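# Load an aluminum blank in the vise and tidy parts

## Task

Put a single plain-gray aluminum blank onto the two loose low bars inside the open vise, with both bars left standing upright between the jaws. The blank's long side must sit pressed against the fixed jaw (the end block without hoses), and its short end must touch the work stop (the short rod between the jaws). Every finished part goes flat into the black outfeed tray with its pocket facing up. All remaining blanks, aluminum or brass, must sit entirely on the infeed plate (the one with short pins), with none stacked on another and none propped on a pin. Each blank must finish either in its starting orientation on the plate or flipped over.

## Robot and tools

ROBOT. Two Franka FR3 seven-joint arms, left_arm and right_arm, each carrying a Robotiq 140 two-finger gripper with a wrist camera. The left gripper's fingers can fold at a hinge: grip with the outer quarter of the pads (near the tips), because a part held nearer the palm may be held loosely, dropped, or over-squeezed, and pressing the fingertips into a surface folds them quietly. The right gripper's fingers are rigid.

FRAMES. Scene frame: origin at table-top height halfway between the nominal bases, +x out across the table, +y toward left_arm, +z up. Calibrated bases: left_arm at (+0.008, +0.343, +0.030) m, right_arm at (+0.048, -0.439, +0.030) m, both turned by under a degree about z. Each arm's hand position and orientation in results are given in that arm's own base frame; fixed cameras and the table use the scene frame. end_effector_position (metres) is the point between the closed pads; fingertips reach about 33 mm past it at gaps up to 40 mm, about 9 mm when wide open. The gripper's fingers point along its +z; they open and close along its y. Reported positions can be off by a few centimetres.

ROW FORMAT (used by every moving tool). One row is 20 numbers, each in [-1, 1], always both arms: left_arm's 7 joint values, then its gripper position, force_limit, speed; then the same 10 for right_arm. Joint order inside each block: elbow, waist, upper arm roll, shoulder, wrist pitch, forearm roll, wrist roll. Joint values are offsets, not poses: they count from the Joint targets shown in the last result, not from the previous row, so sending the same offset twice moves twice. Scale: 1.0 equals 1.632 rad for elbow, waist, upper arm roll and shoulder; 3.472 rad for forearm roll; 2.955 for wrist pitch; 4.439 for wrist roll. Send 0 for an arm's joints to hold it. Joint ranges (rad): waist and upper arm roll ±2.901, shoulder ±1.836, elbow -3.077 to -0.117, forearm roll ±2.876, wrist pitch 0.440 to 4.622, wrist roll ±3.051. Keep commands well inside these (more than 0.05 rad away); overshooting an end is a fault, and asking more than 0.018 rad beyond one gets the action rejected.

GRIPPER numbers are absolute commands. position: +1 fully open (140 mm), pads touch near -0.8, -1 closes until blocked. force_limit: grip strength after a slow close, roughly 14 N at -1, 40 N at 0, 58 N at +1. speed: finger speed, about 30 mm/s at -1, 140 at 0, 250 at +1; faster closes squeeze harder. Both start at +1. To leave a gripper unchanged, resend its last three numbers. object_status: 0 moving, 1 blocked while opening, 2 blocked while closing (a grip), 3 reached the command or pads met. position_measured is in counts: 3 open, about 75 = 100 mm, 139 = 60 mm, 200 = 20 mm, 230 pads together.

TOOLS.
execute_actions(actions, cameras): actions is a list of actions; each action is a list of 1 to 15 rows, one per 1/30 s step, lasting 0.5 s with the last row held. An empty list returns state plus images. cameras: list of names, ["all"], or [].
move(target, speed, blend, blocking, cameras): target is one row or a list of up to 15 rows; all offsets count from the same current Joint targets. speed is rad/s for the joint with farthest to travel, 0.01 to 5.26, default 0.5, one value or one per target. blend (rad) rounds corners between listed targets; 0 stops at each. blocking=false returns after about 0.5 s while motion continues. The move does not avoid obstacles or the other arm. Its result adds a move: line (done, off_target, moving, held, fault).
wait(seconds 0 to 10), stop() brakes a running move, zoom_image(camera, region [x0,y0,x1,y1] pixels, at most 504 by 504) on cam_high, cam_left_wrist or cam_right_wrist, clear_fault(arm) after a reported torque or force fault, read_manual(section) for licence text, finished_scene(scene) with the current scene number, irreversible.

RESULTS. Joint positions, velocities and torques per arm in the joint order above; Joint targets (the base for next offsets); external torque estimates; flange force along the gripper's axes, including held weight; Tool commands; lines such as joint sent to its limit or joint command not followed (clearance check altered steps). Cameras are 896x504: cam_high fixed above, two wrist cameras; calibration is listed in the setup and may drift slightly.

SAFETY. An arm halts on a torque fault (contact torque: 35 N m waist and shoulder, 32 upper arm roll, 30 elbow, 12 for the wrist joints), a force fault (40 N net outside force, held weight included), a joint range overrun, or overspeed; call clear_fault to resume, releasing any grip that pins the arm first. Long stretched poses or held loads heat motors and can brake an arm for 30 to 60 s. Never let the grippers squeeze or strike each other. Avoid dropping parts, releasing moving parts, fast impacts, hard pushes, hard grips on parts still resting on something, and anything leaving the table. Loose objects may occasionally get nudged.

Each tool is called after "Request:" by a JSON object that holds its "method" and its "body".

## Session

Request:
{"method": "execute_actions", "body": {"actions": []}}

Request:
{"method": "zoom_image", "body": {"camera": "cam_high", "region": [440, 170, 620, 320]}}

Scene clock: 0.00 s.
left_arm: end_effector_position=(+0.2746, -0.1132, +0.3643) position_measured=3 object_status=3 end_effector_quat_wxyz=(+0.076, +0.784, -0.513, -0.341) | right_arm: end_effector_position=(+0.4580, +0.4983, +0.1243) position_measured=3 object_status=3 end_effector_quat_wxyz=(-0.143, +0.984, -0.098, +0.047)
Joint names: [elbow, waist, upper arm roll, shoulder, wrist pitch, forearm roll, wrist roll]
Joint positions: left_arm=[-1.879 -0.387 0.01 -0.113 1.052 -0.013 -0.793] | right_arm=[-2.044 0.792 0.011 0.291 2.612 0.198 -0.727]
Joint velocities: within noise
Joint torques (N m): no reading
External joint torques (N m): no reading
Flange force (N): no reading
Joint targets: left_arm=[-1.879 -0.387 0.010 -0.113 1.052 -0.013 -0.793] | right_arm=[-2.044 0.792 0.011 0.291 2.612 0.198 -0.727]
Tool commands: left_gripper/position=+1.0 left_gripper/force_limit=+1.0 left_gripper/speed=+1.0 right_gripper/position=+1.0 right_gripper/force_limit=+1.0 right_gripper/speed=+1.0
camera_calibration:
cam_left_wrist: T_world_to_cam=[[-0.751797, -0.462321, 0.470171, -0.0102289], [-0.0192211, 0.728096, 0.685205, -0.153851], [-0.659115, 0.506098, -0.556267, 0.583852], [0, 0, 0, 1]] pos_world=[0.374178, -0.188197, 0.435007]
cam_right_wrist: T_world_to_cam=[[-0.162411, -0.941069, -0.296668, 0.589702], [-0.960744, 0.0822802, 0.264956, 0.370162], [-0.224932, 0.328054, -0.917489, 0.189139], [0, 0, 0, 1]] pos_world=[0.493949, 0.462445, 0.250402]

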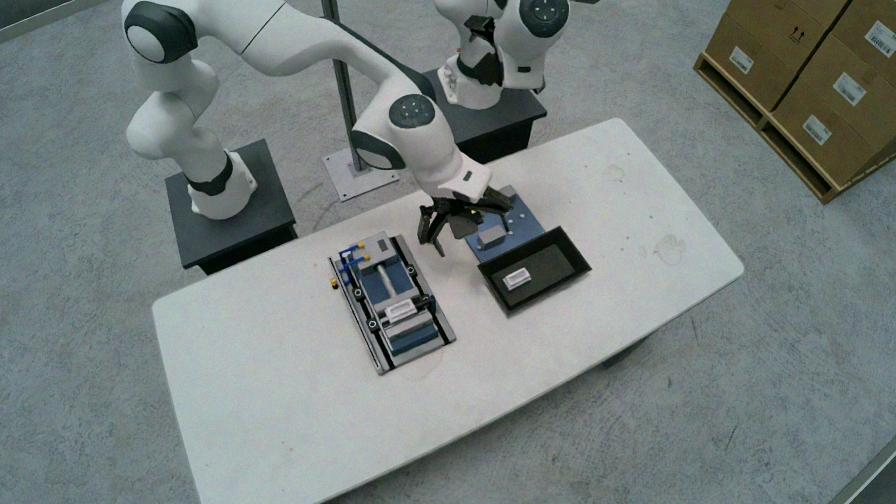

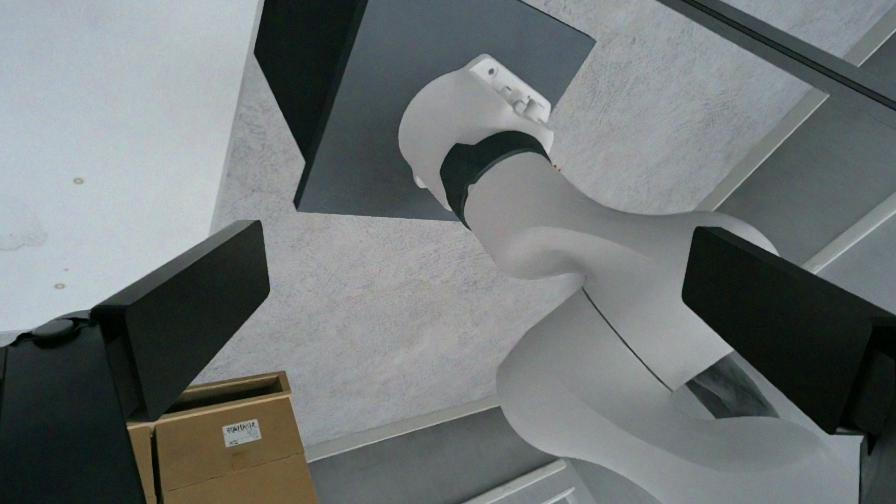

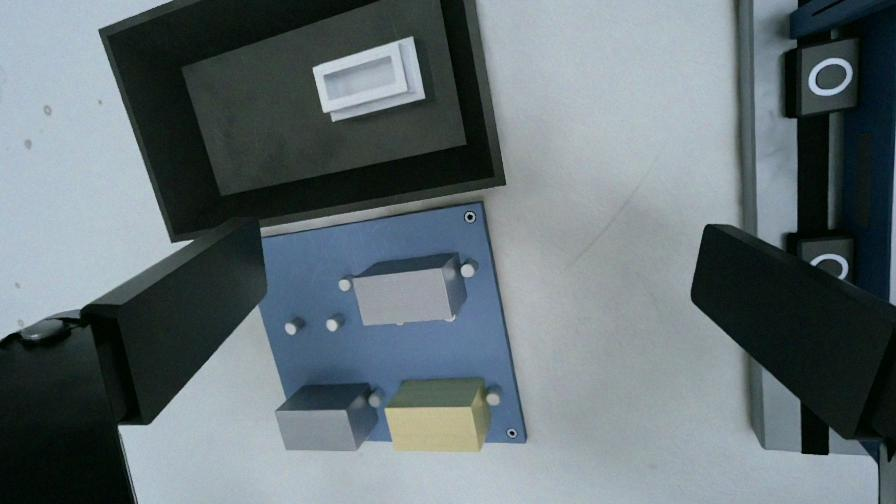

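Scaled by 2.800 from the camera's 896x504 image, which has a finer 1280x720 frame.

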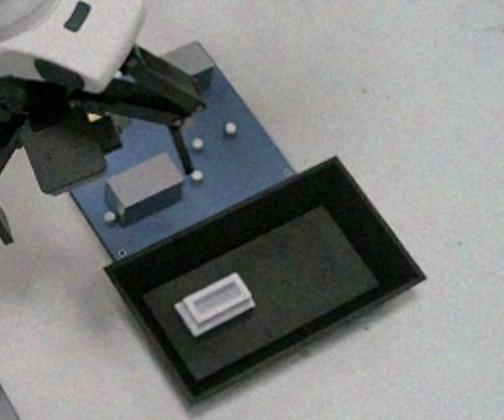

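Request:
{"method": "move", "body": {"target": [0,0.654,0,0,0,0,0,1,1,1,0.0172,-0.0184,-0.0067,-0.1783,-0.203,-0.057,0.3354,-0.3,-1,0], "speed": 0.8, "cameras": ["cam_right_wrist","cam_high"]}}

Request:
{"method": "zoom_image", "body": {"camera": "cam_high", "region": [360, 260, 460, 350]}}

Request:
{"method": "zoom_image", "body": {"camera": "cam_right_wrist", "region": [220, 0, 480, 180]}}

Request:
{"method": "zoom_image", "body": {"camera": "cam_high", "region": [440, 170, 610, 320]}}

Scene clock: 11.00 s.
left_arm: end_effector_position=(+0.2316, +0.1859, +0.3643) position_measured=3 object_status=3 end_effector_quat_wxyz=(+0.239, +0.936, -0.042, -0.255) | right_arm: end_effector_position=(+0.3980, +0.3829, +0.2385) position_measured=167 object_status=3 end_effector_quat_wxyz=(+0.001, +0.710, -0.705, -0.001)
Joint names: [elbow, waist, upper arm roll, shoulder, wrist pitch, forearm roll, wrist roll]
Joint positions: left_arm=[-1.879 0.679 0.011 -0.113 1.052 -0.013 -0.793] | right_arm=[-2.017 0.763 0.001 0.001 2.017 0.003 0.756]
Joint velocities: left_arm=[within noise] | right_arm=[-0.001 0 -0.001 0.001 -0.001 -0.001 0.005]
Joint torques (N m): left_arm=[22.55 1.03 0.32 -26.44 0.36 0.84 0.02] | right_arm=[25.83 -0.74 0.48 -32.06 2.19 0.29 0.1]
External joint torques (N m): left_arm=[0.15 1.02 0.44 -0.03 0.05 0.11 -0.02] | right_arm=[1.43 -0.81 0.4 0.41 -0.29 -0.39 0.1]
Flange force (N): left_arm=[-0.9 -1.1 -0.5] | right_arm=[-4.4 -4.9 -2.9]
Joint targets: left_arm=[-1.879 0.681 0.010 -0.113 1.052 -0.013 -0.793] | right_arm=[-2.016 0.762 0.000 0.000 2.012 0.001 0.762]
move: done
camera_calibration:
cam_right_wrist: T_world_to_cam=[[-0.999699, -0.0241141, -0.00446212, 0.417674], [-0.0241609, 0.937313, 0.34765, -0.428059], [-0.00420085, 0.347653, -0.937614, 0.227649], [0, 0, 0, 1]] pos_world=[0.408163, 0.332154, 0.364126]
Images, in order (width x height): cam_high 896x504, cam_right_wrist 896x504.

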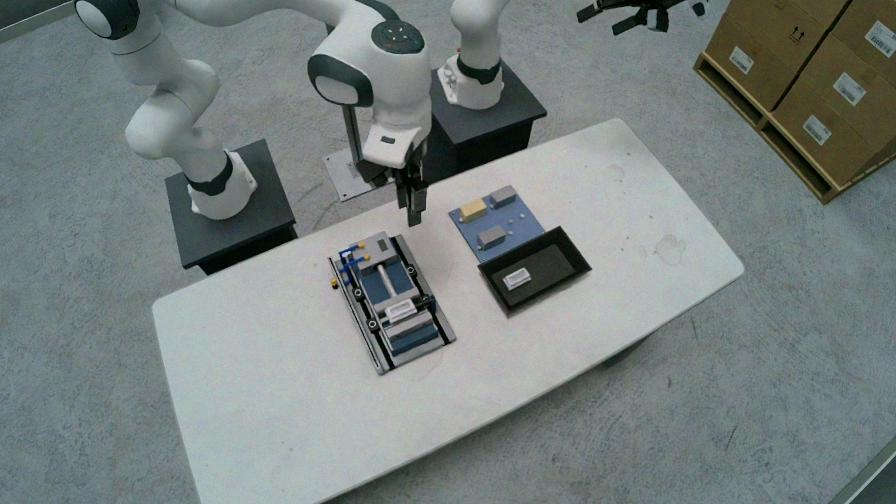

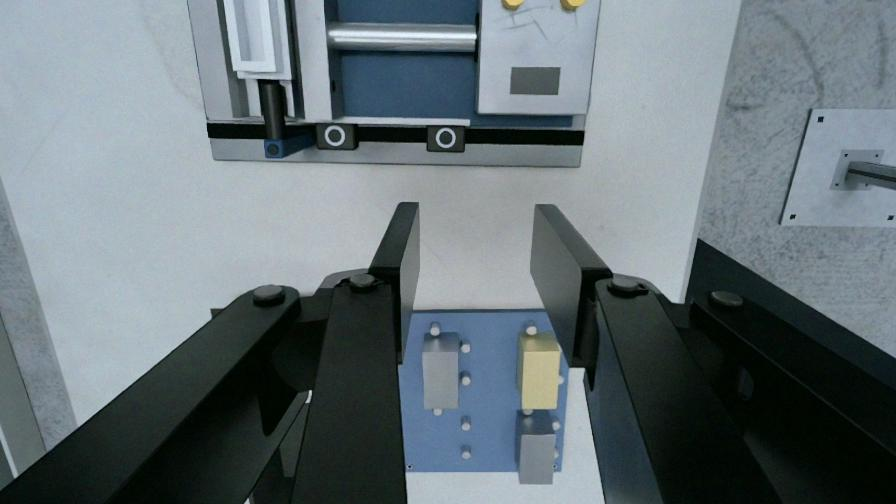

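Scaled by 5.040 from the camera's 896x504 image, which has a finer 1280x720 frame.

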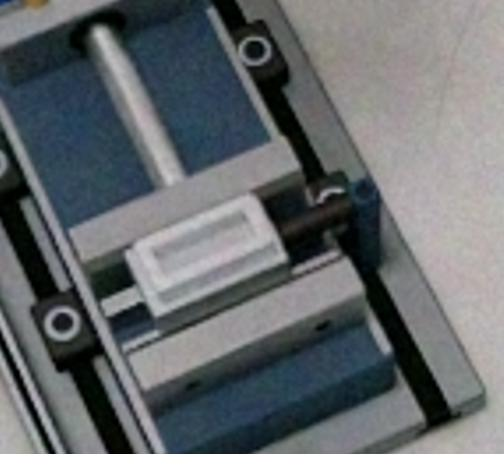

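Scaled by 1.938 from the camera's 896x504 image, which has a finer 1280x720 frame.

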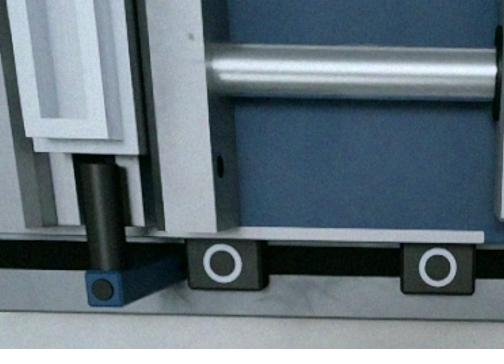

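Scaled by 2.965 from the camera's 896x504 image, which has a finer 1280x720 frame.

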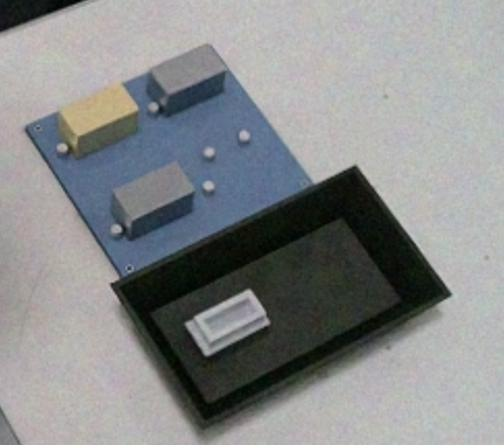

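Request:
{"method": "move", "body": {"target": [[0,0,0,0,0,0,0,-0.15,-1,0,0,-0.8346,0,0,0,0,0,-0.3,-1,-1],[0.4624,-0.8344,-0.0061,0.5134,0.2698,0.0037,0.0219,-0.15,-1,0,0,-0.8346,0,0,0,0,0,-0.3,-1,-1]], "speed": 0.8, "blend": 0.3, "cameras": ["cam_left_wrist","cam_high"]}}

Request:
{"method": "zoom_image", "body": {"camera": "cam_left_wrist", "region": [330, 80, 630, 380]}}

Scene clock: 35.37 s.
left_arm: end_effector_position=(+0.5807, -0.4739, +0.1686) position_measured=148 object_status=3 end_effector_quat_wxyz=(+0.003, +0.714, -0.700, -0.002) | right_arm: end_effector_position=(+0.4553, -0.3126, +0.2385) position_measured=167 object_status=3 end_effector_quat_wxyz=(+0.000, -0.104, +0.995, +0.001)
Joint names: [elbow, waist, upper arm roll, shoulder, wrist pitch, forearm roll, wrist roll]
Joint positions: left_arm=[-1.126 -0.682 -0.001 0.725 1.846 -0.004 -0.7] | right_arm=[-2.017 -0.6 -0.002 0.001 2.017 0.002 0.758]
Joint velocities: left_arm=[0 0.001 -0.001 0.001 0.004 0.001 0.006] | right_arm=[within noise]
Joint torques (N m): left_arm=[25.39 0.43 1.07 -53.45 2.85 1.14 0.17] | right_arm=[25.91 -0.46 1.02 -31.95 2.19 0.51 0.17]
External joint torques (N m): left_arm=[0.67 0.83 0.73 -0.02 0.25 0.41 0.17] | right_arm=[1.34 -0.28 1.2 0.6 -0.33 -0.17 0.17]
Flange force (N): left_arm=[2.0 -4.4 -0.8] | right_arm=[-5.5 -4.2 -2.7]
Joint targets: left_arm=[-1.125 -0.681 0.000 0.725 1.850 0.000 -0.696] | right_arm=[-2.016 -0.601 0.000 0.000 2.012 0.001 0.762]
move: done; blend cut to 0 rad at target 1
camera_calibration:
cam_left_wrist: T_world_to_cam=[[-0.999807, -0.0179083, 0.00805794, 0.577676], [-0.0141282, 0.940957, 0.338231, 0.405225], [-0.0136393, 0.338052, -0.941029, 0.469752], [0, 0, 0, 1]] pos_world=[0.589697, -0.529755, 0.300335]
Images, in order (width x height): cam_high 896x504, cam_left_wrist 896x504.

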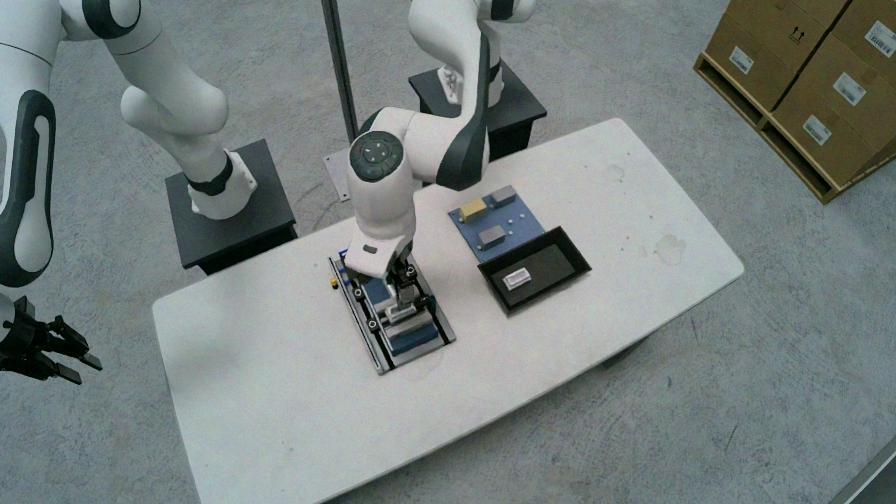

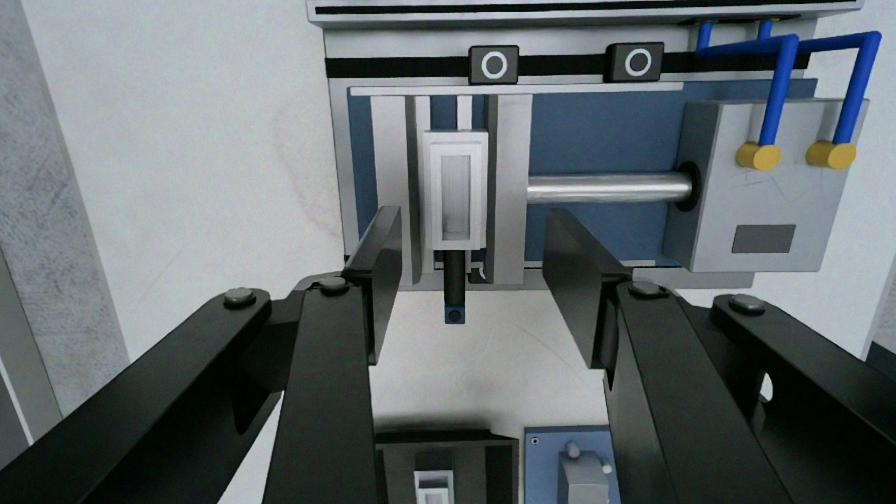

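Scaled by 1.680 from the camera's 896x504 image, which has a finer 1280x720 frame.

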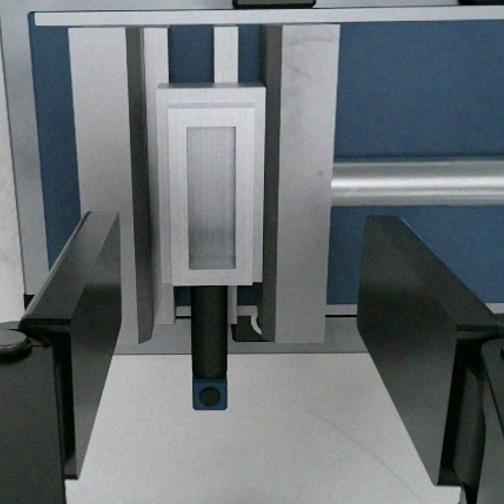

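Request:
{"method": "move", "body": {"target": [-0.0086,0.0002,0,0.0334,0.0232,0,-0.004,-0.15,-1,0,0,0,0,0,0,0,0,-0.3,-1,-1], "speed": 0.15, "cameras": ["cam_left_wrist"]}}

Request:
{"method": "zoom_image", "body": {"camera": "cam_left_wrist", "region": [330, 80, 630, 380]}}

Scene clock: 47.50 s.
left_arm: end_effector_position=(+0.5862, -0.4784, +0.1272) position_measured=148 object_status=3 end_effector_quat_wxyz=(+0.003, +0.717, -0.697, -0.002) | right_arm: end_effector_position=(+0.4553, -0.3126, +0.2385) position_measured=167 object_status=3 end_effector_quat_wxyz=(+0.000, -0.104, +0.995, +0.001)
Joint names: [elbow, waist, upper arm roll, shoulder, wrist pitch, forearm roll, wrist roll]
Joint positions: left_arm=[-1.139 -0.682 -0.001 0.78 1.915 -0.004 -0.709] | right_arm=[-2.017 -0.6 -0.002 0.001 2.017 0.002 0.758]
Joint velocities: left_arm=[0.001 0 0.001 0 0.003 0 -0.003] | right_arm=[within noise]
Joint torques (N m): left_arm=[24.88 0.29 1.08 -54.46 3.09 1.14 -0.15] | right_arm=[25.87 -0.47 0.98 -31.99 2.18 0.47 0.02]
External joint torques (N m): left_arm=[0.26 0.57 0.62 -0.04 0.5 0.42 -0.15] | right_arm=[1.42 -0.19 1.26 0.41 -0.31 -0.2 0.02]
Flange force (N): left_arm=[-0.3 -0.5 0.6] | right_arm=[-5.2 -4.1 -3.0]
Joint targets: left_arm=[-1.139 -0.681 0.000 0.779 1.918 0.000 -0.713] | right_arm=[-2.016 -0.601 0.000 0.000 2.012 0.001 0.762]
move: done
camera_calibration:
cam_left_wrist: T_world_to_cam=[[-0.99961, -0.0269686, 0.00728655, 0.579097], [-0.0229251, 0.940974, 0.337702, 0.428758], [-0.0159638, 0.337403, -0.941225, 0.433422], [0, 0, 0, 1]] pos_world=[0.59562, -0.534071, 0.258935]
Images, in order (width x height): cam_left_wrist 896x504.

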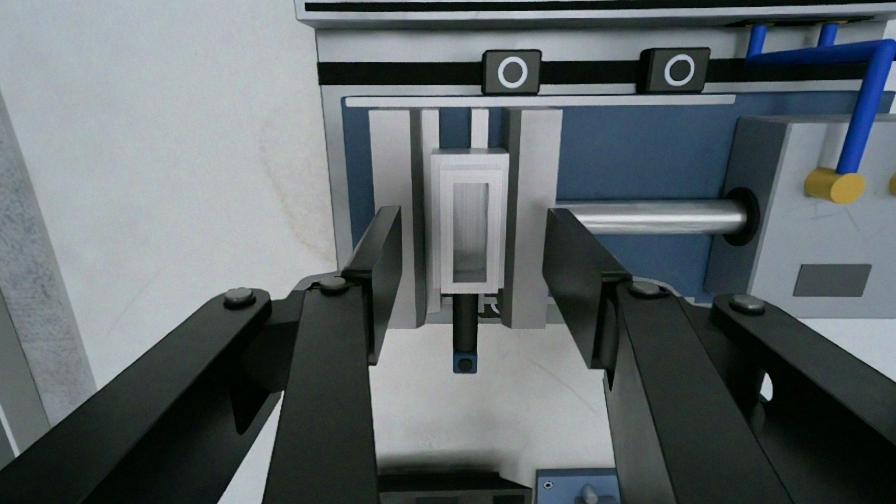

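Scaled by 1.680 from the camera's 896x504 image, which has a finer 1280x720 frame.

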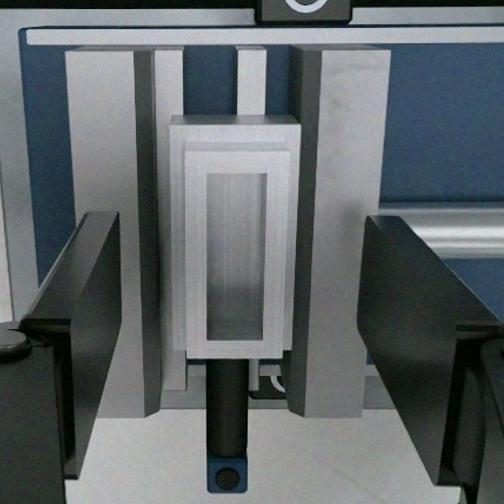

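Request:
{"method": "move", "body": {"target": [[-0.0163,0,0,0.0097,0.0144,0,0,-0.15,-1,0,0,0,0,0,0,0,0,-0.3,-1,-1],[-0.0163,0,0,0.0097,0.0144,0,0,-1,-1,-1,0,0,0,0,0,0,0,-0.3,-1,-1]], "speed": 0.06, "cameras": ["cam_left_wrist"]}}

Request:
{"method": "zoom_image", "body": {"camera": "cam_left_wrist", "region": [330, 80, 630, 380]}}

Scene clock: 56.90 s.
left_arm: end_effector_position=(+0.5871, -0.4791, +0.1082) position_measured=195 object_status=2 end_effector_quat_wxyz=(+0.002, +0.717, -0.697, +0.000) | right_arm: end_effector_position=(+0.4553, -0.3126, +0.2385) position_measured=167 object_status=3 end_effector_quat_wxyz=(+0.000, -0.104, +0.995, +0.001)
Joint names: [elbow, waist, upper arm roll, shoulder, wrist pitch, forearm roll, wrist roll]
Joint positions: left_arm=[-1.165 -0.682 -0.001 0.794 1.958 -0.004 -0.71] | right_arm=[-2.017 -0.6 -0.002 0.001 2.017 0.002 0.758]
Joint torques (N m): left_arm=[23.98 0.26 1.04 -52.94 3.05 1.12 -0.2] | right_arm=[25.87 -0.46 0.9 -31.94 2.19 0.48 0.13]
External joint torques (N m): left_arm=[-0.43 0.48 0.54 1.42 0.47 0.4 -0.2] | right_arm=[1.39 -0.27 1.09 0.48 -0.31 -0.2 0.13]
Flange force (N): left_arm=[0.8 -1.4 2.6] | right_arm=[-5.3 -4.1 -2.9]
Joint targets: left_arm=[-1.165 -0.681 0.000 0.795 1.961 0.000 -0.713] | right_arm=[-2.016 -0.601 0.000 0.000 2.012 0.001 0.762]
move: done
camera_calibration:
cam_left_wrist: T_world_to_cam=[[-0.999595, -0.0281345, 0.00438503, 0.5799], [-0.025033, 0.941695, 0.335535, 0.437572], [-0.0135695, 0.33529, -0.942017, 0.413474], [0, 0, 0, 1]] pos_world=[0.59623, -0.534378, 0.240136]
Images, in order (width x height): cam_left_wrist 896x504.

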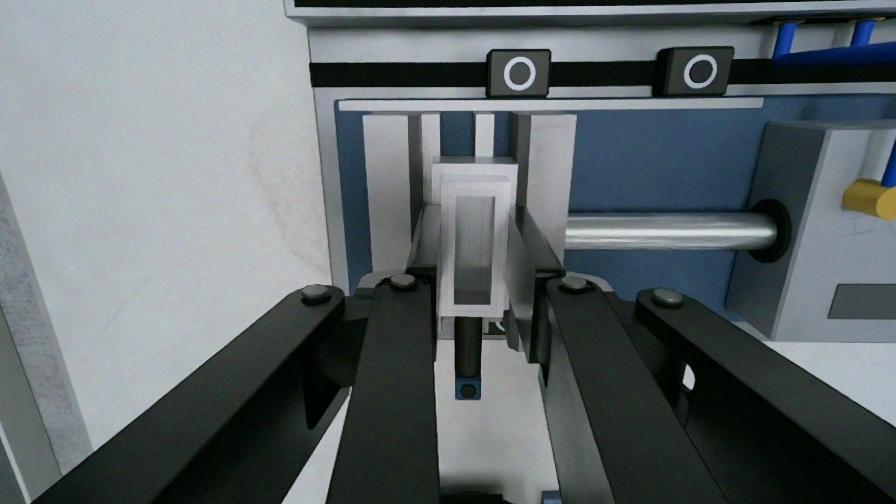

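Scaled by 1.680 from the camera's 896x504 image, which has a finer 1280x720 frame.

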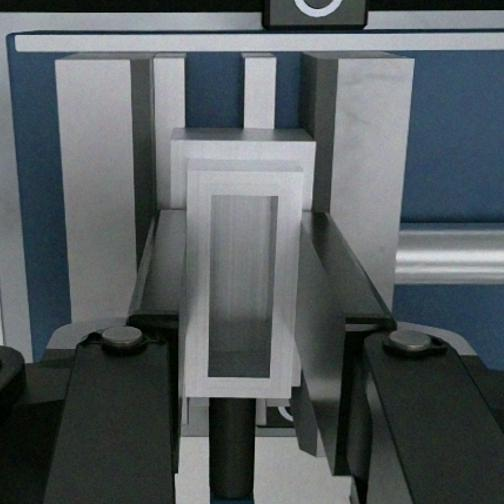

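Request:
{"method": "move", "body": {"target": [[0.0072,0,0,-0.005,-0.0071,0,0,-1,-1,-1,0,0,0,0,0,0,0,-0.3,-1,-1],[0.0753,0,0,-0.0224,-0.0543,0,0,-1,-1,-1,0,0,0,0,0,0,0,-0.3,-1,-1]], "speed": [0.05,0.12], "blend": 0.01, "cameras": ["cam_left_wrist","cam_high"]}}

Request:
{"method": "zoom_image", "body": {"camera": "cam_high", "region": [360, 240, 460, 350]}}

Scene clock: 64.23 s.
left_arm: end_effector_position=(+0.5868, -0.4789, +0.1769) position_measured=195 object_status=2 end_effector_quat_wxyz=(+0.003, +0.717, -0.697, -0.001) | right_arm: end_effector_position=(+0.4553, -0.3126, +0.2385) position_measured=167 object_status=3 end_effector_quat_wxyz=(+0.000, -0.104, +0.995, +0.001)
Joint names: [elbow, waist, upper arm roll, shoulder, wrist pitch, forearm roll, wrist roll]
Joint positions: left_arm=[-1.045 -0.682 -0.001 0.761 1.803 -0.004 -0.71] | right_arm=[-2.017 -0.6 -0.002 0.001 2.017 0.002 0.758]
Joint velocities: left_arm=[0 0.001 -0.001 0 -0.005 0.001 -0.001] | right_arm=[within noise]
Joint torques (N m): left_arm=[25.86 0.32 1.06 -55.18 2.69 1.14 -0.21] | right_arm=[25.84 -0.53 0.89 -31.98 2.2 0.5 0.09]
External joint torques (N m): left_arm=[1.12 0.54 0.58 -0.98 0.08 0.4 -0.21] | right_arm=[1.42 -0.49 0.93 0.36 -0.3 -0.18 0.08]
Flange force (N): left_arm=[0.0 0.0 0.0] | right_arm=[-4.8 -4.3 -3.0]
Joint targets: left_arm=[-1.042 -0.681 0.000 0.758 1.800 0.000 -0.713] | right_arm=[-2.016 -0.601 0.000 0.000 2.012 0.001 0.762]
move: done
camera_calibration:
cam_left_wrist: T_world_to_cam=[[-0.999602, -0.0274812, 0.00638302, 0.57923], [-0.0237257, 0.941247, 0.336884, 0.413113], [-0.015266, 0.336599, -0.941524, 0.479652], [0, 0, 0, 1]] pos_world=[0.596123, -0.534374, 0.308736]
Images, in order (width x height): cam_high 896x504, cam_left_wrist 896x504.

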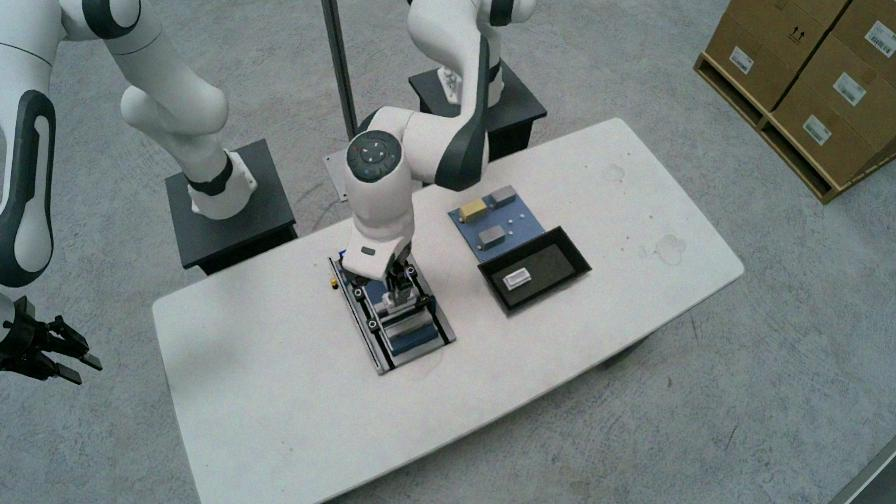

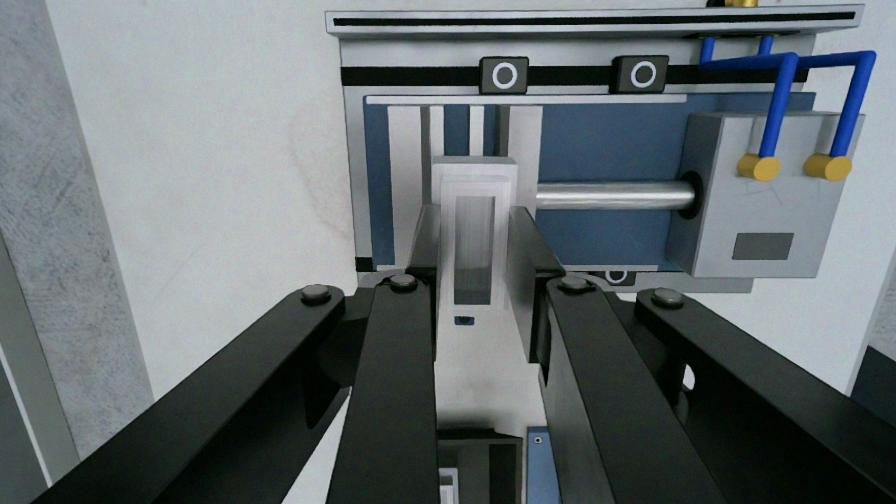

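Scaled by 4.582 from the camera's 896x504 image, which has a finer 1280x720 frame.

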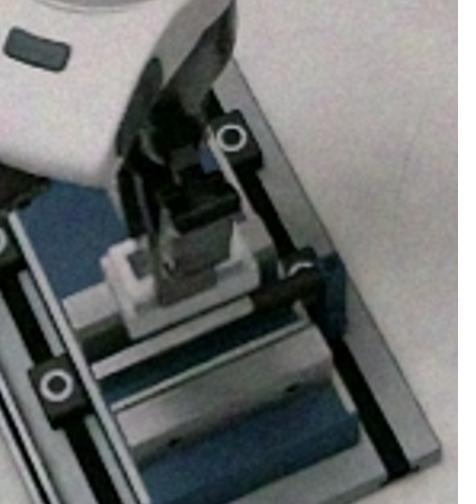

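Request:
{"method": "move", "body": {"target": [-0.641,0.3234,0,-0.3325,0.1704,0,0.1205,-1,-1,-1,0,0,0,0,0,0,0,-0.3,-1,-1], "speed": 0.45, "cameras": ["cam_left_wrist","cam_high"]}}

Request:
{"method": "zoom_image", "body": {"camera": "cam_high", "region": [470, 200, 610, 330]}}

Scene clock: 76.53 s.
left_arm: end_effector_position=(+0.5679, -0.0883, +0.1073) position_measured=195 object_status=2 end_effector_quat_wxyz=(+0.003, +0.719, -0.695, -0.002) | right_arm: end_effector_position=(+0.4553, -0.3126, +0.2385) position_measured=167 object_status=3 end_effector_quat_wxyz=(+0.000, -0.104, +0.995, +0.001)
Joint names: [elbow, waist, upper arm roll, shoulder, wrist pitch, forearm roll, wrist roll]
Joint positions: left_arm=[-2.089 -0.154 0.001 0.219 2.3 -0.004 -0.184] | right_arm=[-2.017 -0.6 -0.002 0.001 2.017 0.002 0.758]
Joint velocities: left_arm=[-0.001 0 0 0 0 0.001 0.008] | right_arm=[within noise]
Joint torques (N m): left_arm=[22.51 0.43 0.64 -38.76 3.03 0.93 0.1] | right_arm=[25.88 -0.44 0.88 -32 2.2 0.5 0.12]
External joint torques (N m): left_arm=[0.25 0.48 0.48 -1.25 0.48 0.38 0.1] | right_arm=[1.36 -0.23 1.09 0.55 -0.3 -0.17 0.12]
Flange force (N): left_arm=[-1.5 2.7 -1.0] | right_arm=[-5.4 -4.2 -2.7]
Joint targets: left_arm=[-2.089 -0.153 0.000 0.216 2.304 0.000 -0.178] | right_arm=[-2.016 -0.601 0.000 0.000 2.012 0.001 0.762]
move: done
camera_calibration:
cam_left_wrist: T_world_to_cam=[[-0.999433, -0.0325022, 0.00883438, 0.570717], [-0.0276203, 0.940995, 0.33729, 0.0706312], [-0.0192758, 0.336855, -0.941359, 0.284593], [0, 0, 0, 1]] pos_world=[0.577829, -0.143781, 0.239039]
Images, in order (width x height): cam_high 896x504, cam_left_wrist 896x504.

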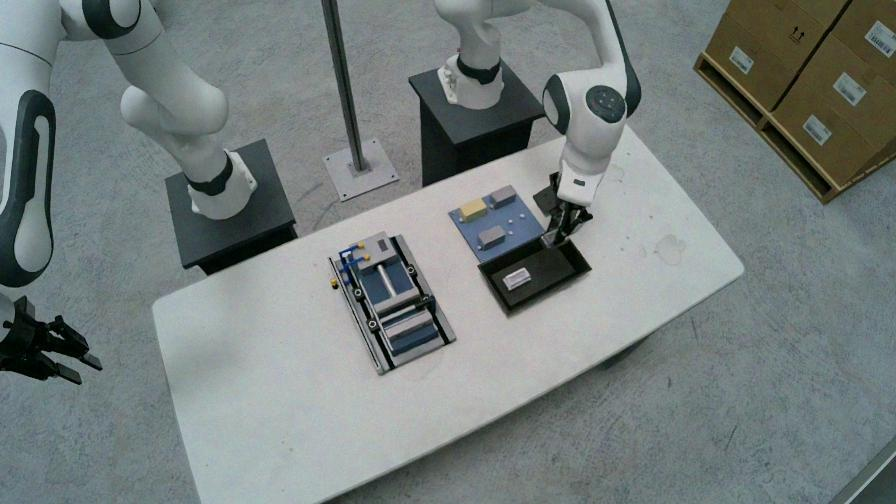

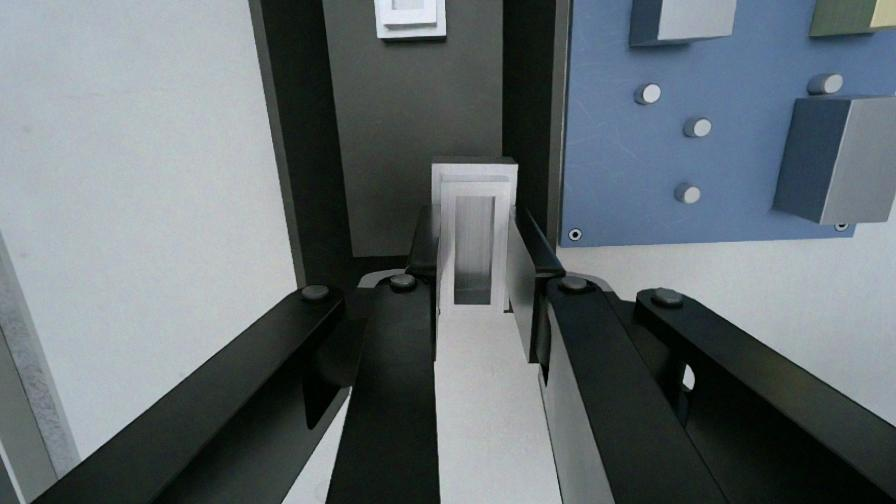

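Scaled by 3.600 from the camera's 896x504 image, which has a finer 1280x720 frame.

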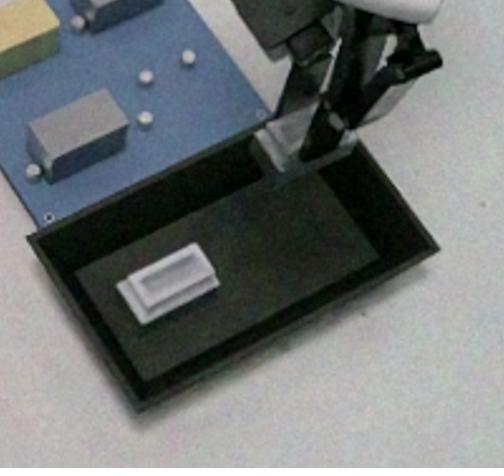

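Request:
{"method": "move", "body": {"target": [[0.0478,-0.0105,0,0.0322,-0.0083,0,-0.0039,-1,-1,-1,0,0,0,0,0,0,0,-0.3,-1,-1],[0.0287,-0.0105,0,0.0944,0.0366,0,-0.0039,-1,-1,-1,0,0,0,0,0,0,0,-0.3,-1,-1]], "speed": [0.1,0.1], "blend": 0.02}}

Request:
{"method": "move", "body": {"target": [0,0,0,0.0035,0.002,0,0,-1,-1,-1,0,0,0,0,0,0,0,-0.3,-1,-1], "speed": 0.03}}

Request:
{"method": "move", "body": {"target": [0,0,0,0.0023,0.0014,0,0,-1,-1,-1,0,0,0,0,0,0,0,-0.3,-1,-1], "speed": 0.03, "cameras": ["cam_left_wrist"]}}

Scene clock: 90.80 s.
left_arm: end_effector_position=(+0.5868, -0.0998, +0.0476) position_measured=195 object_status=2 end_effector_quat_wxyz=(+0.002, +0.717, -0.697, -0.001) | right_arm: end_effector_position=(+0.4553, -0.3126, +0.2385) position_measured=167 object_status=3 end_effector_quat_wxyz=(+0.000, -0.104, +0.995, +0.001)
Joint names: [elbow, waist, upper arm roll, shoulder, wrist pitch, forearm roll, wrist roll]
Joint positions: left_arm=[-2.042 -0.168 0.001 0.37 2.408 -0.004 -0.192] | right_arm=[-2.017 -0.6 -0.002 0.001 2.017 0.002 0.758]
Joint velocities: left_arm=[-0.001 0 0 -0.002 0.005 0 -0.002] | right_arm=[within noise]
Joint torques (N m): left_arm=[21.75 0.02 0.72 -41.65 2.96 0.88 -0.19] | right_arm=[25.92 -0.44 0.9 -31.98 2.19 0.51 0.13]
External joint torques (N m): left_arm=[0.57 0.08 0.44 -0.64 0.39 0.38 -0.19] | right_arm=[1.5 -0.18 1.16 0.39 -0.3 -0.16 0.13]
Flange force (N): left_arm=[0.2 -0.1 -0.5] | right_arm=[-5.5 -4.1 -3.1]
Joint targets: left_arm=[-2.042 -0.170 0.000 0.370 2.412 0.000 -0.196] | right_arm=[-2.016 -0.601 0.000 0.000 2.012 0.001 0.762]
move: done

Scene clock: 91.50 s.
left_arm: end_effector_position=(+0.5873, -0.0999, +0.0451) position_measured=195 object_status=2 end_effector_quat_wxyz=(+0.002, +0.717, -0.697, -0.001) | right_arm: end_effector_position=(+0.4553, -0.3126, +0.2385) position_measured=167 object_status=3 end_effector_quat_wxyz=(+0.000, -0.104, +0.995, +0.001)
Joint names: [elbow, waist, upper arm roll, shoulder, wrist pitch, forearm roll, wrist roll]
Joint positions: left_arm=[-2.042 -0.168 0.001 0.375 2.414 -0.004 -0.192] | right_arm=[-2.017 -0.6 -0.002 0.001 2.017 0.002 0.758]
Joint velocities: left_arm=[0 0 -0.002 -0.001 0.004 0 0] | right_arm=[within noise]
Joint torques (N m): left_arm=[21.66 0.01 0.75 -41.33 3.03 0.88 -0.19] | right_arm=[25.85 -0.48 0.9 -31.93 2.18 0.49 0.11]
External joint torques (N m): left_arm=[0.57 0.25 0.62 -0.26 0.47 0.38 -0.19] | right_arm=[1.46 -0.39 0.98 0.39 -0.3 -0.18 0.11]
Flange force (N): left_arm=[0.0 -0.9 0.3] | right_arm=[-5.1 -4.3 -3.0]
Joint targets: left_arm=[-2.042 -0.170 0.000 0.375 2.418 0.000 -0.196] | right_arm=[-2.016 -0.601 0.000 0.000 2.012 0.001 0.762]
move: done

Scene clock: 92.20 s.
left_arm: end_effector_position=(+0.5876, -0.0999, +0.0432) position_measured=195 object_status=2 end_effector_quat_wxyz=(+0.002, +0.717, -0.697, +0.000) | right_arm: end_effector_position=(+0.4553, -0.3126, +0.2385) position_measured=167 object_status=3 end_effector_quat_wxyz=(+0.000, -0.104, +0.995, +0.001)
Joint names: [elbow, waist, upper arm roll, shoulder, wrist pitch, forearm roll, wrist roll]
Joint positions: left_arm=[-2.042 -0.168 0.001 0.379 2.418 -0.004 -0.192] | right_arm=[-2.017 -0.6 -0.002 0.001 2.017 0.002 0.758]
Joint velocities: left_arm=[0.001 0 -0.001 0.001 0.003 0 0] | right_arm=[within noise]
Joint torques (N m): left_arm=[21.64 -0.01 0.71 -41.36 3.06 0.87 -0.21] | right_arm=[25.9 -0.46 0.89 -31.99 2.19 0.51 0.15]
External joint torques (N m): left_arm=[0.62 0.07 0.44 -0.24 0.5 0.38 -0.21] | right_arm=[1.43 -0.21 1.14 0.51 -0.3 -0.17 0.15]
Flange force (N): left_arm=[0.4 -1.0 0.4] | right_arm=[-5.6 -4.2 -2.9]
Joint targets: left_arm=[-2.042 -0.170 0.000 0.379 2.422 0.000 -0.196] | right_arm=[-2.016 -0.601 0.000 0.000 2.012 0.001 0.762]
move: done
camera_calibration:
cam_left_wrist: T_world_to_cam=[[-0.999627, -0.0269951, 0.00411336, 0.591488], [-0.0240315, 0.941226, 0.336922, 0.101701], [-0.0129668, 0.336697, -0.941524, 0.22488], [0, 0, 0, 1]] pos_world=[0.596627, -0.155473, 0.175032]
Images, in order (width x height): cam_left_wrist 896x504.

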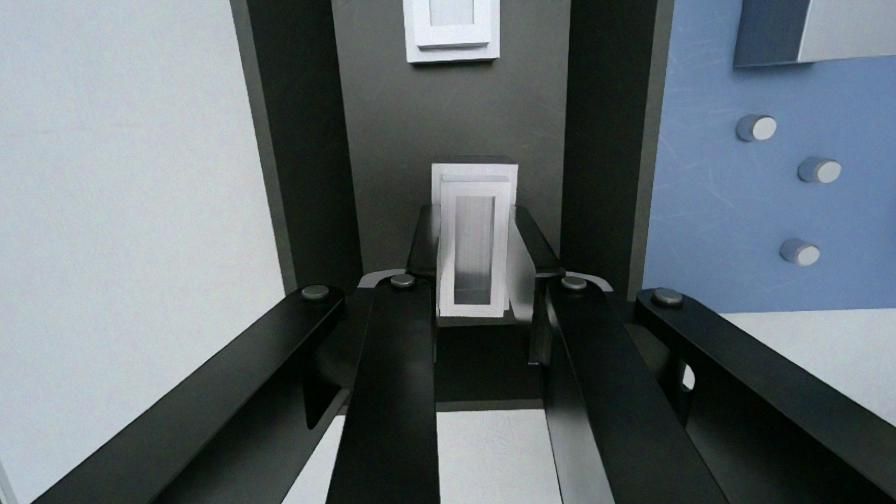

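Still above the floor; continue down.

Request:
{"method": "move", "body": {"target": [0,0,0,0.0023,0.0014,0,0,-1,-1,-1,0,0,0,0,0,0,0,-0.3,-1,-1], "speed": 0.03}}

Request:
{"method": "move", "body": {"target": [0,0,0,0.0018,0.001,0,0,-1,-1,-1,0,0,0,0,0,0,0,-0.3,-1,-1], "speed": 0.03}}

Scene clock: 94.17 s.
left_arm: end_effector_position=(+0.5878, -0.1000, +0.0414) position_measured=195 object_status=2 end_effector_quat_wxyz=(+0.002, +0.717, -0.697, +0.000) | right_arm: end_effector_position=(+0.4553, -0.3126, +0.2385) position_measured=167 object_status=3 end_effector_quat_wxyz=(+0.000, -0.104, +0.995, +0.001)
Joint names: [elbow, waist, upper arm roll, shoulder, wrist pitch, forearm roll, wrist roll]
Joint positions: left_arm=[-2.042 -0.168 0.001 0.383 2.422 -0.004 -0.192] | right_arm=[-2.017 -0.6 -0.002 0.001 2.017 0.002 0.758]
Joint torques (N m): left_arm=[21.64 0.01 0.75 -41.44 2.98 0.87 -0.19] | right_arm=[25.91 -0.45 0.98 -31.97 2.18 0.48 0.09]
External joint torques (N m): left_arm=[0.52 0.15 0.53 -0.05 0.4 0.38 -0.19] | right_arm=[1.37 -0.42 1 0.58 -0.33 -0.2 0.09]
Flange force (N): left_arm=[0.3 -1.3 0.6] | right_arm=[-5.2 -4.5 -2.8]
Joint targets: left_arm=[-2.042 -0.170 0.000 0.383 2.426 0.000 -0.196] | right_arm=[-2.016 -0.601 0.000 0.000 2.012 0.001 0.762]
move: done

Scene clock: 94.87 s.
left_arm: end_effector_position=(+0.5879, -0.1000, +0.0404) position_measured=195 object_status=2 end_effector_quat_wxyz=(+0.002, +0.717, -0.697, +0.000) | right_arm: end_effector_position=(+0.4553, -0.3126, +0.2385) position_measured=167 object_status=3 end_effector_quat_wxyz=(+0.000, -0.104, +0.995, +0.001)
Joint names: [elbow, waist, upper arm roll, shoulder, wrist pitch, forearm roll, wrist roll]
Joint positions: left_arm=[-2.042 -0.168 0.001 0.384 2.424 -0.004 -0.192] | right_arm=[-2.017 -0.6 -0.002 0.001 2.017 0.002 0.758]
Joint torques (N m): left_arm=[21.14 0.04 0.58 -40.48 3.25 0.85 -0.17] | right_arm=[25.92 -0.48 0.91 -31.93 2.18 0.49 0.02]
External joint torques (N m): left_arm=[0.21 0.24 0.41 0.72 0.7 0.36 -0.18] | right_arm=[1.44 -0.3 1.09 0.53 -0.32 -0.19 0.02]
Flange force (N): left_arm=[0.2 -1.5 2.7] | right_arm=[-5.3 -4.6 -2.9]
Joint targets: left_arm=[-2.042 -0.170 0.000 0.386 2.429 0.000 -0.196] | right_arm=[-2.016 -0.601 0.000 0.000 2.012 0.001 0.762]
move: done

Request:
{"method": "move", "body": {"target": [[0,0,0,-0.0012,-0.0007,0,0,-1,-1,-1,0,0,0,0,0,0,0,-0.3,-1,-1],[0,0,0,-0.0012,-0.0007,0,0,-0.36,-1,-1,0,0,0,0,0,0,0,-0.3,-1,-1]], "speed": 0.03, "cameras": ["cam_left_wrist"]}}

Request:
{"method": "move", "body": {"target": [[0.0191,0,0,-0.0622,-0.0449,0,0,-0.36,-1,-1,0,0,0,0,0,0,0,-0.3,-1,-1],[0.0191,0.52,0,-0.25,-0.0449,0,0,-0.36,-1,-1,0,0.954,0,0,0,0,0.0392,-0.3,-1,-1],[0.0191,0.52,0,-0.25,-0.0449,0,0,-0.36,-1,-1,0.3332,0.954,0,0.4225,0.0507,0,0.0392,-0.15,-1,-1]], "speed": [0.12,0.8,0.5], "blend": [0.02,0.2,0], "cameras": ["cam_right_wrist","cam_high"]}}

Request:
{"method": "zoom_image", "body": {"camera": "cam_high", "region": [350, 180, 600, 350]}}

Scene clock: 105.30 s.
left_arm: end_effector_position=(+0.5879, -0.1000, +0.0404) position_measured=174 object_status=0 end_effector_quat_wxyz=(+0.001, +0.717, -0.697, +0.000) | right_arm: end_effector_position=(+0.4553, -0.3126, +0.2385) position_measured=167 object_status=3 end_effector_quat_wxyz=(+0.000, -0.104, +0.995, +0.001)
Joint names: [elbow, waist, upper arm roll, shoulder, wrist pitch, forearm roll, wrist roll]
Joint positions: left_arm=[-2.042 -0.168 0.001 0.384 2.424 -0.004 -0.192] | right_arm=[-2.017 -0.6 -0.002 0.001 2.017 0.002 0.758]
Joint torques (N m): left_arm=[21.07 0 0.69 -41.17 2.91 0.85 -0.23] | right_arm=[25.9 -0.49 0.9 -31.94 2.2 0.5 0.1]
External joint torques (N m): left_arm=[0.1 0.09 0.42 0.02 0.35 0.36 -0.23] | right_arm=[1.4 -0.31 1.08 0.57 -0.3 -0.18 0.1]
Flange force (N): left_arm=[0.2 0.1 0.7] | right_arm=[-5.4 -4.4 -2.8]
Joint targets: left_arm=[-2.042 -0.170 0.000 0.384 2.427 0.000 -0.196] | right_arm=[-2.016 -0.601 0.000 0.000 2.012 0.001 0.762]
move: done
camera_calibration:
cam_left_wrist: T_world_to_cam=[[-0.999633, -0.026856, 0.00342025, 0.591843], [-0.0241342, 0.941229, 0.336906, 0.102808], [-0.0122672, 0.3367, -0.941532, 0.221864], [0, 0, 0, 1]] pos_world=[0.596829, -0.155572, 0.172231]
Images, in order (width x height): cam_left_wrist 896x504.

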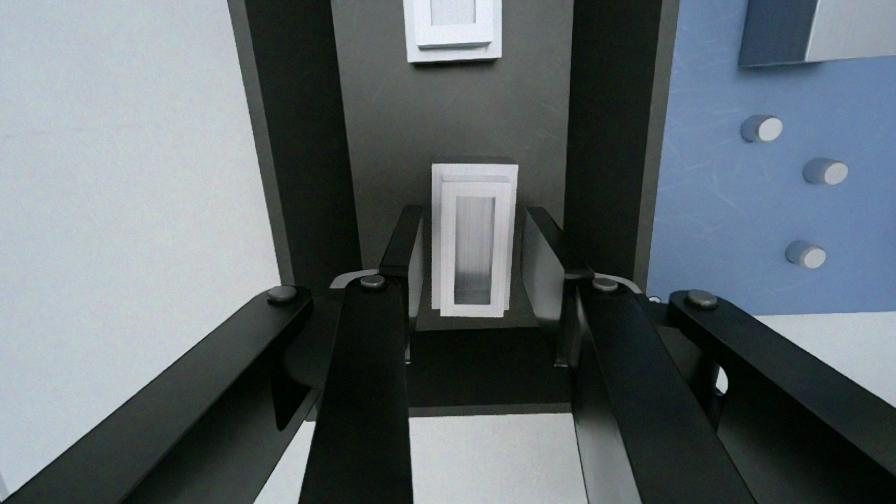

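Scene clock: 111.03 s.
left_arm: end_effector_position=(+0.4994, +0.4005, +0.2929) position_measured=174 object_status=3 end_effector_quat_wxyz=(-0.130, +0.928, -0.338, +0.080) | right_arm: end_effector_position=(+0.4115, +0.5846, +0.0581) position_measured=148 object_status=0 end_effector_quat_wxyz=(+0.004, +0.715, -0.699, -0.001)
Joint names: [elbow, waist, upper arm roll, shoulder, wrist pitch, forearm roll, wrist roll]
Joint positions: left_arm=[-2.012 0.677 0 -0.022 2.297 -0.004 -0.193] | right_arm=[-1.474 0.955 0.001 0.691 2.158 0.002 0.932]
Joint torques (N m): left_arm=[25.28 0.92 0.78 -32.71 3.17 1.03 -0.21] | right_arm=[25.43 0.01 1.14 -51.45 2.68 0.5 0.17]
External joint torques (N m): left_arm=[0.1 0.85 0.73 -0.3 -0.08 0.35 -0.18] | right_arm=[1.7 -0.28 0.36 0.75 0.2 -0.14 0.16]
Flange force (N): left_arm=[-0.8 0.1 -0.7] | right_arm=[-9.5 -7.1 0.6]
Joint targets: left_arm=[-2.011 0.679 0.000 -0.024 2.295 0.000 -0.196] | right_arm=[-1.473 0.957 0.000 0.690 2.162 0.001 0.936]
move: done
camera_calibration:
cam_right_wrist: T_world_to_cam=[[-0.999187, -0.0403118, -0.000640334, 0.444228], [-0.0380935, 0.938764, 0.342448, -0.548877], [-0.0132036, 0.342194, -0.939536, -0.00450721], [0, 0, 0, 1]] pos_world=[0.422898, 0.534716, 0.184012]
Images, in order (width x height): cam_high 896x504, cam_right_wrist 896x504.

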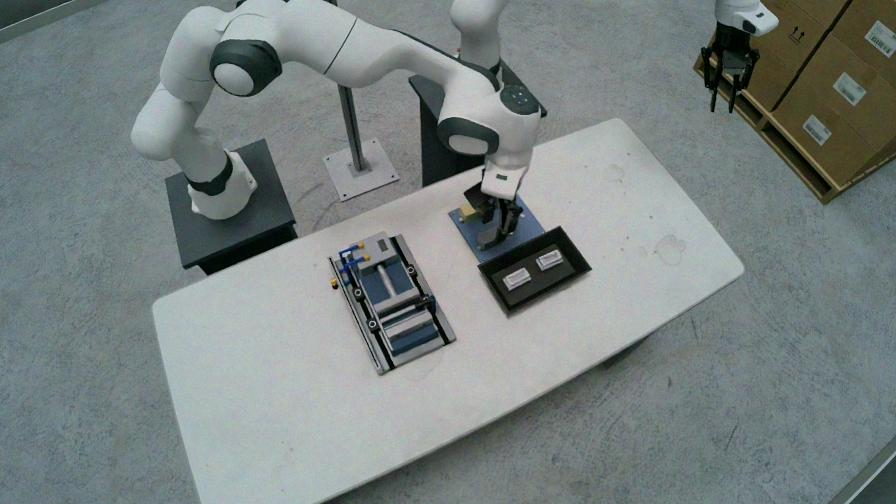

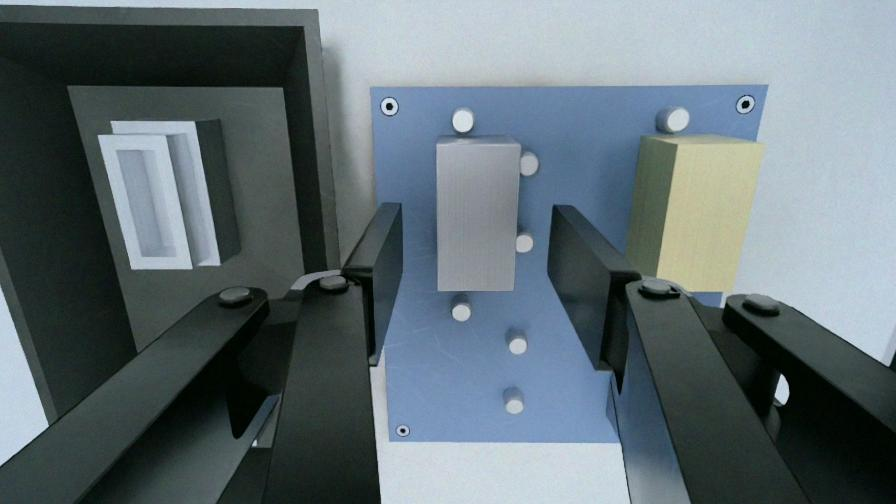

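Scaled by 2.016 from the camera's 896x504 image, which has a finer 1280x720 frame.

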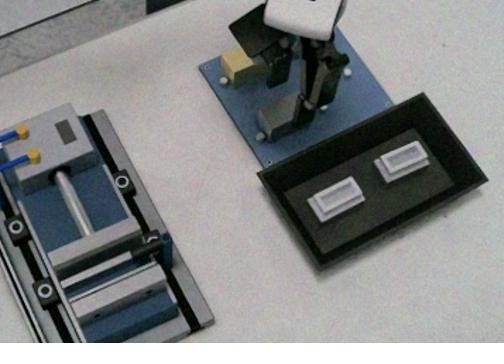

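Request:
{"method": "move", "body": {"target": [[0,0,0,0,0,0,0,-0.36,-1,-1,-0.0105,0,0,0.0192,0.0167,0,0,-0.15,-1,-1],[0,0,0,0,0,0,0,-0.36,-1,-1,-0.0105,0,0,0.0192,0.0167,0,0,-1,-1,-1]], "speed": 0.1, "cameras": ["cam_right_wrist"]}}

Scene clock: 126.67 s.
left_arm: end_effector_position=(+0.4994, +0.4005, +0.2929) position_measured=174 object_status=3 end_effector_quat_wxyz=(-0.130, +0.928, -0.338, +0.080) | right_arm: end_effector_position=(+0.4117, +0.5849, +0.0344) position_measured=183 object_status=0 end_effector_quat_wxyz=(+0.001, +0.715, -0.699, -0.001)
Joint names: [elbow, waist, upper arm roll, shoulder, wrist pitch, forearm roll, wrist roll]
Joint positions: left_arm=[-2.012 0.677 0 -0.022 2.297 -0.004 -0.193] | right_arm=[-1.488 0.955 0.001 0.721 2.207 0.002 0.932]
Joint torques (N m): left_arm=[25.32 0.92 0.77 -32.68 3.18 1.03 -0.26] | right_arm=[24.36 0.07 1.17 -50.99 2.68 0.48 0.14]
External joint torques (N m): left_arm=[0.24 0.92 0.79 -0.38 -0.05 0.35 -0.23] | right_arm=[1.12 -0.02 0.49 1.18 0.21 -0.14 0.14]
Flange force (N): left_arm=[-0.7 -0.2 -0.8] | right_arm=[-8.0 -5.6 1.9]
Joint targets: left_arm=[-2.011 0.679 0.000 -0.024 2.295 0.000 -0.196] | right_arm=[-1.490 0.957 0.000 0.721 2.211 0.001 0.936]
move: done
camera_calibration:
cam_right_wrist: T_world_to_cam=[[-0.99918, -0.0403003, -0.00377849, 0.44452], [-0.0391152, 0.937335, 0.346227, -0.539985], [-0.0104113, 0.346091, -0.938143, -0.030289], [0, 0, 0, 1]] pos_world=[0.422719, 0.534544, 0.160222]
Images, in order (width x height): cam_right_wrist 896x504.

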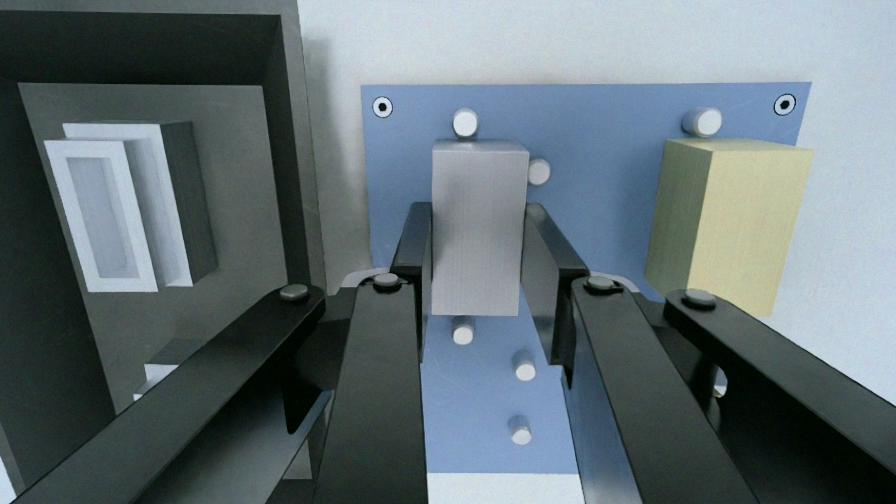

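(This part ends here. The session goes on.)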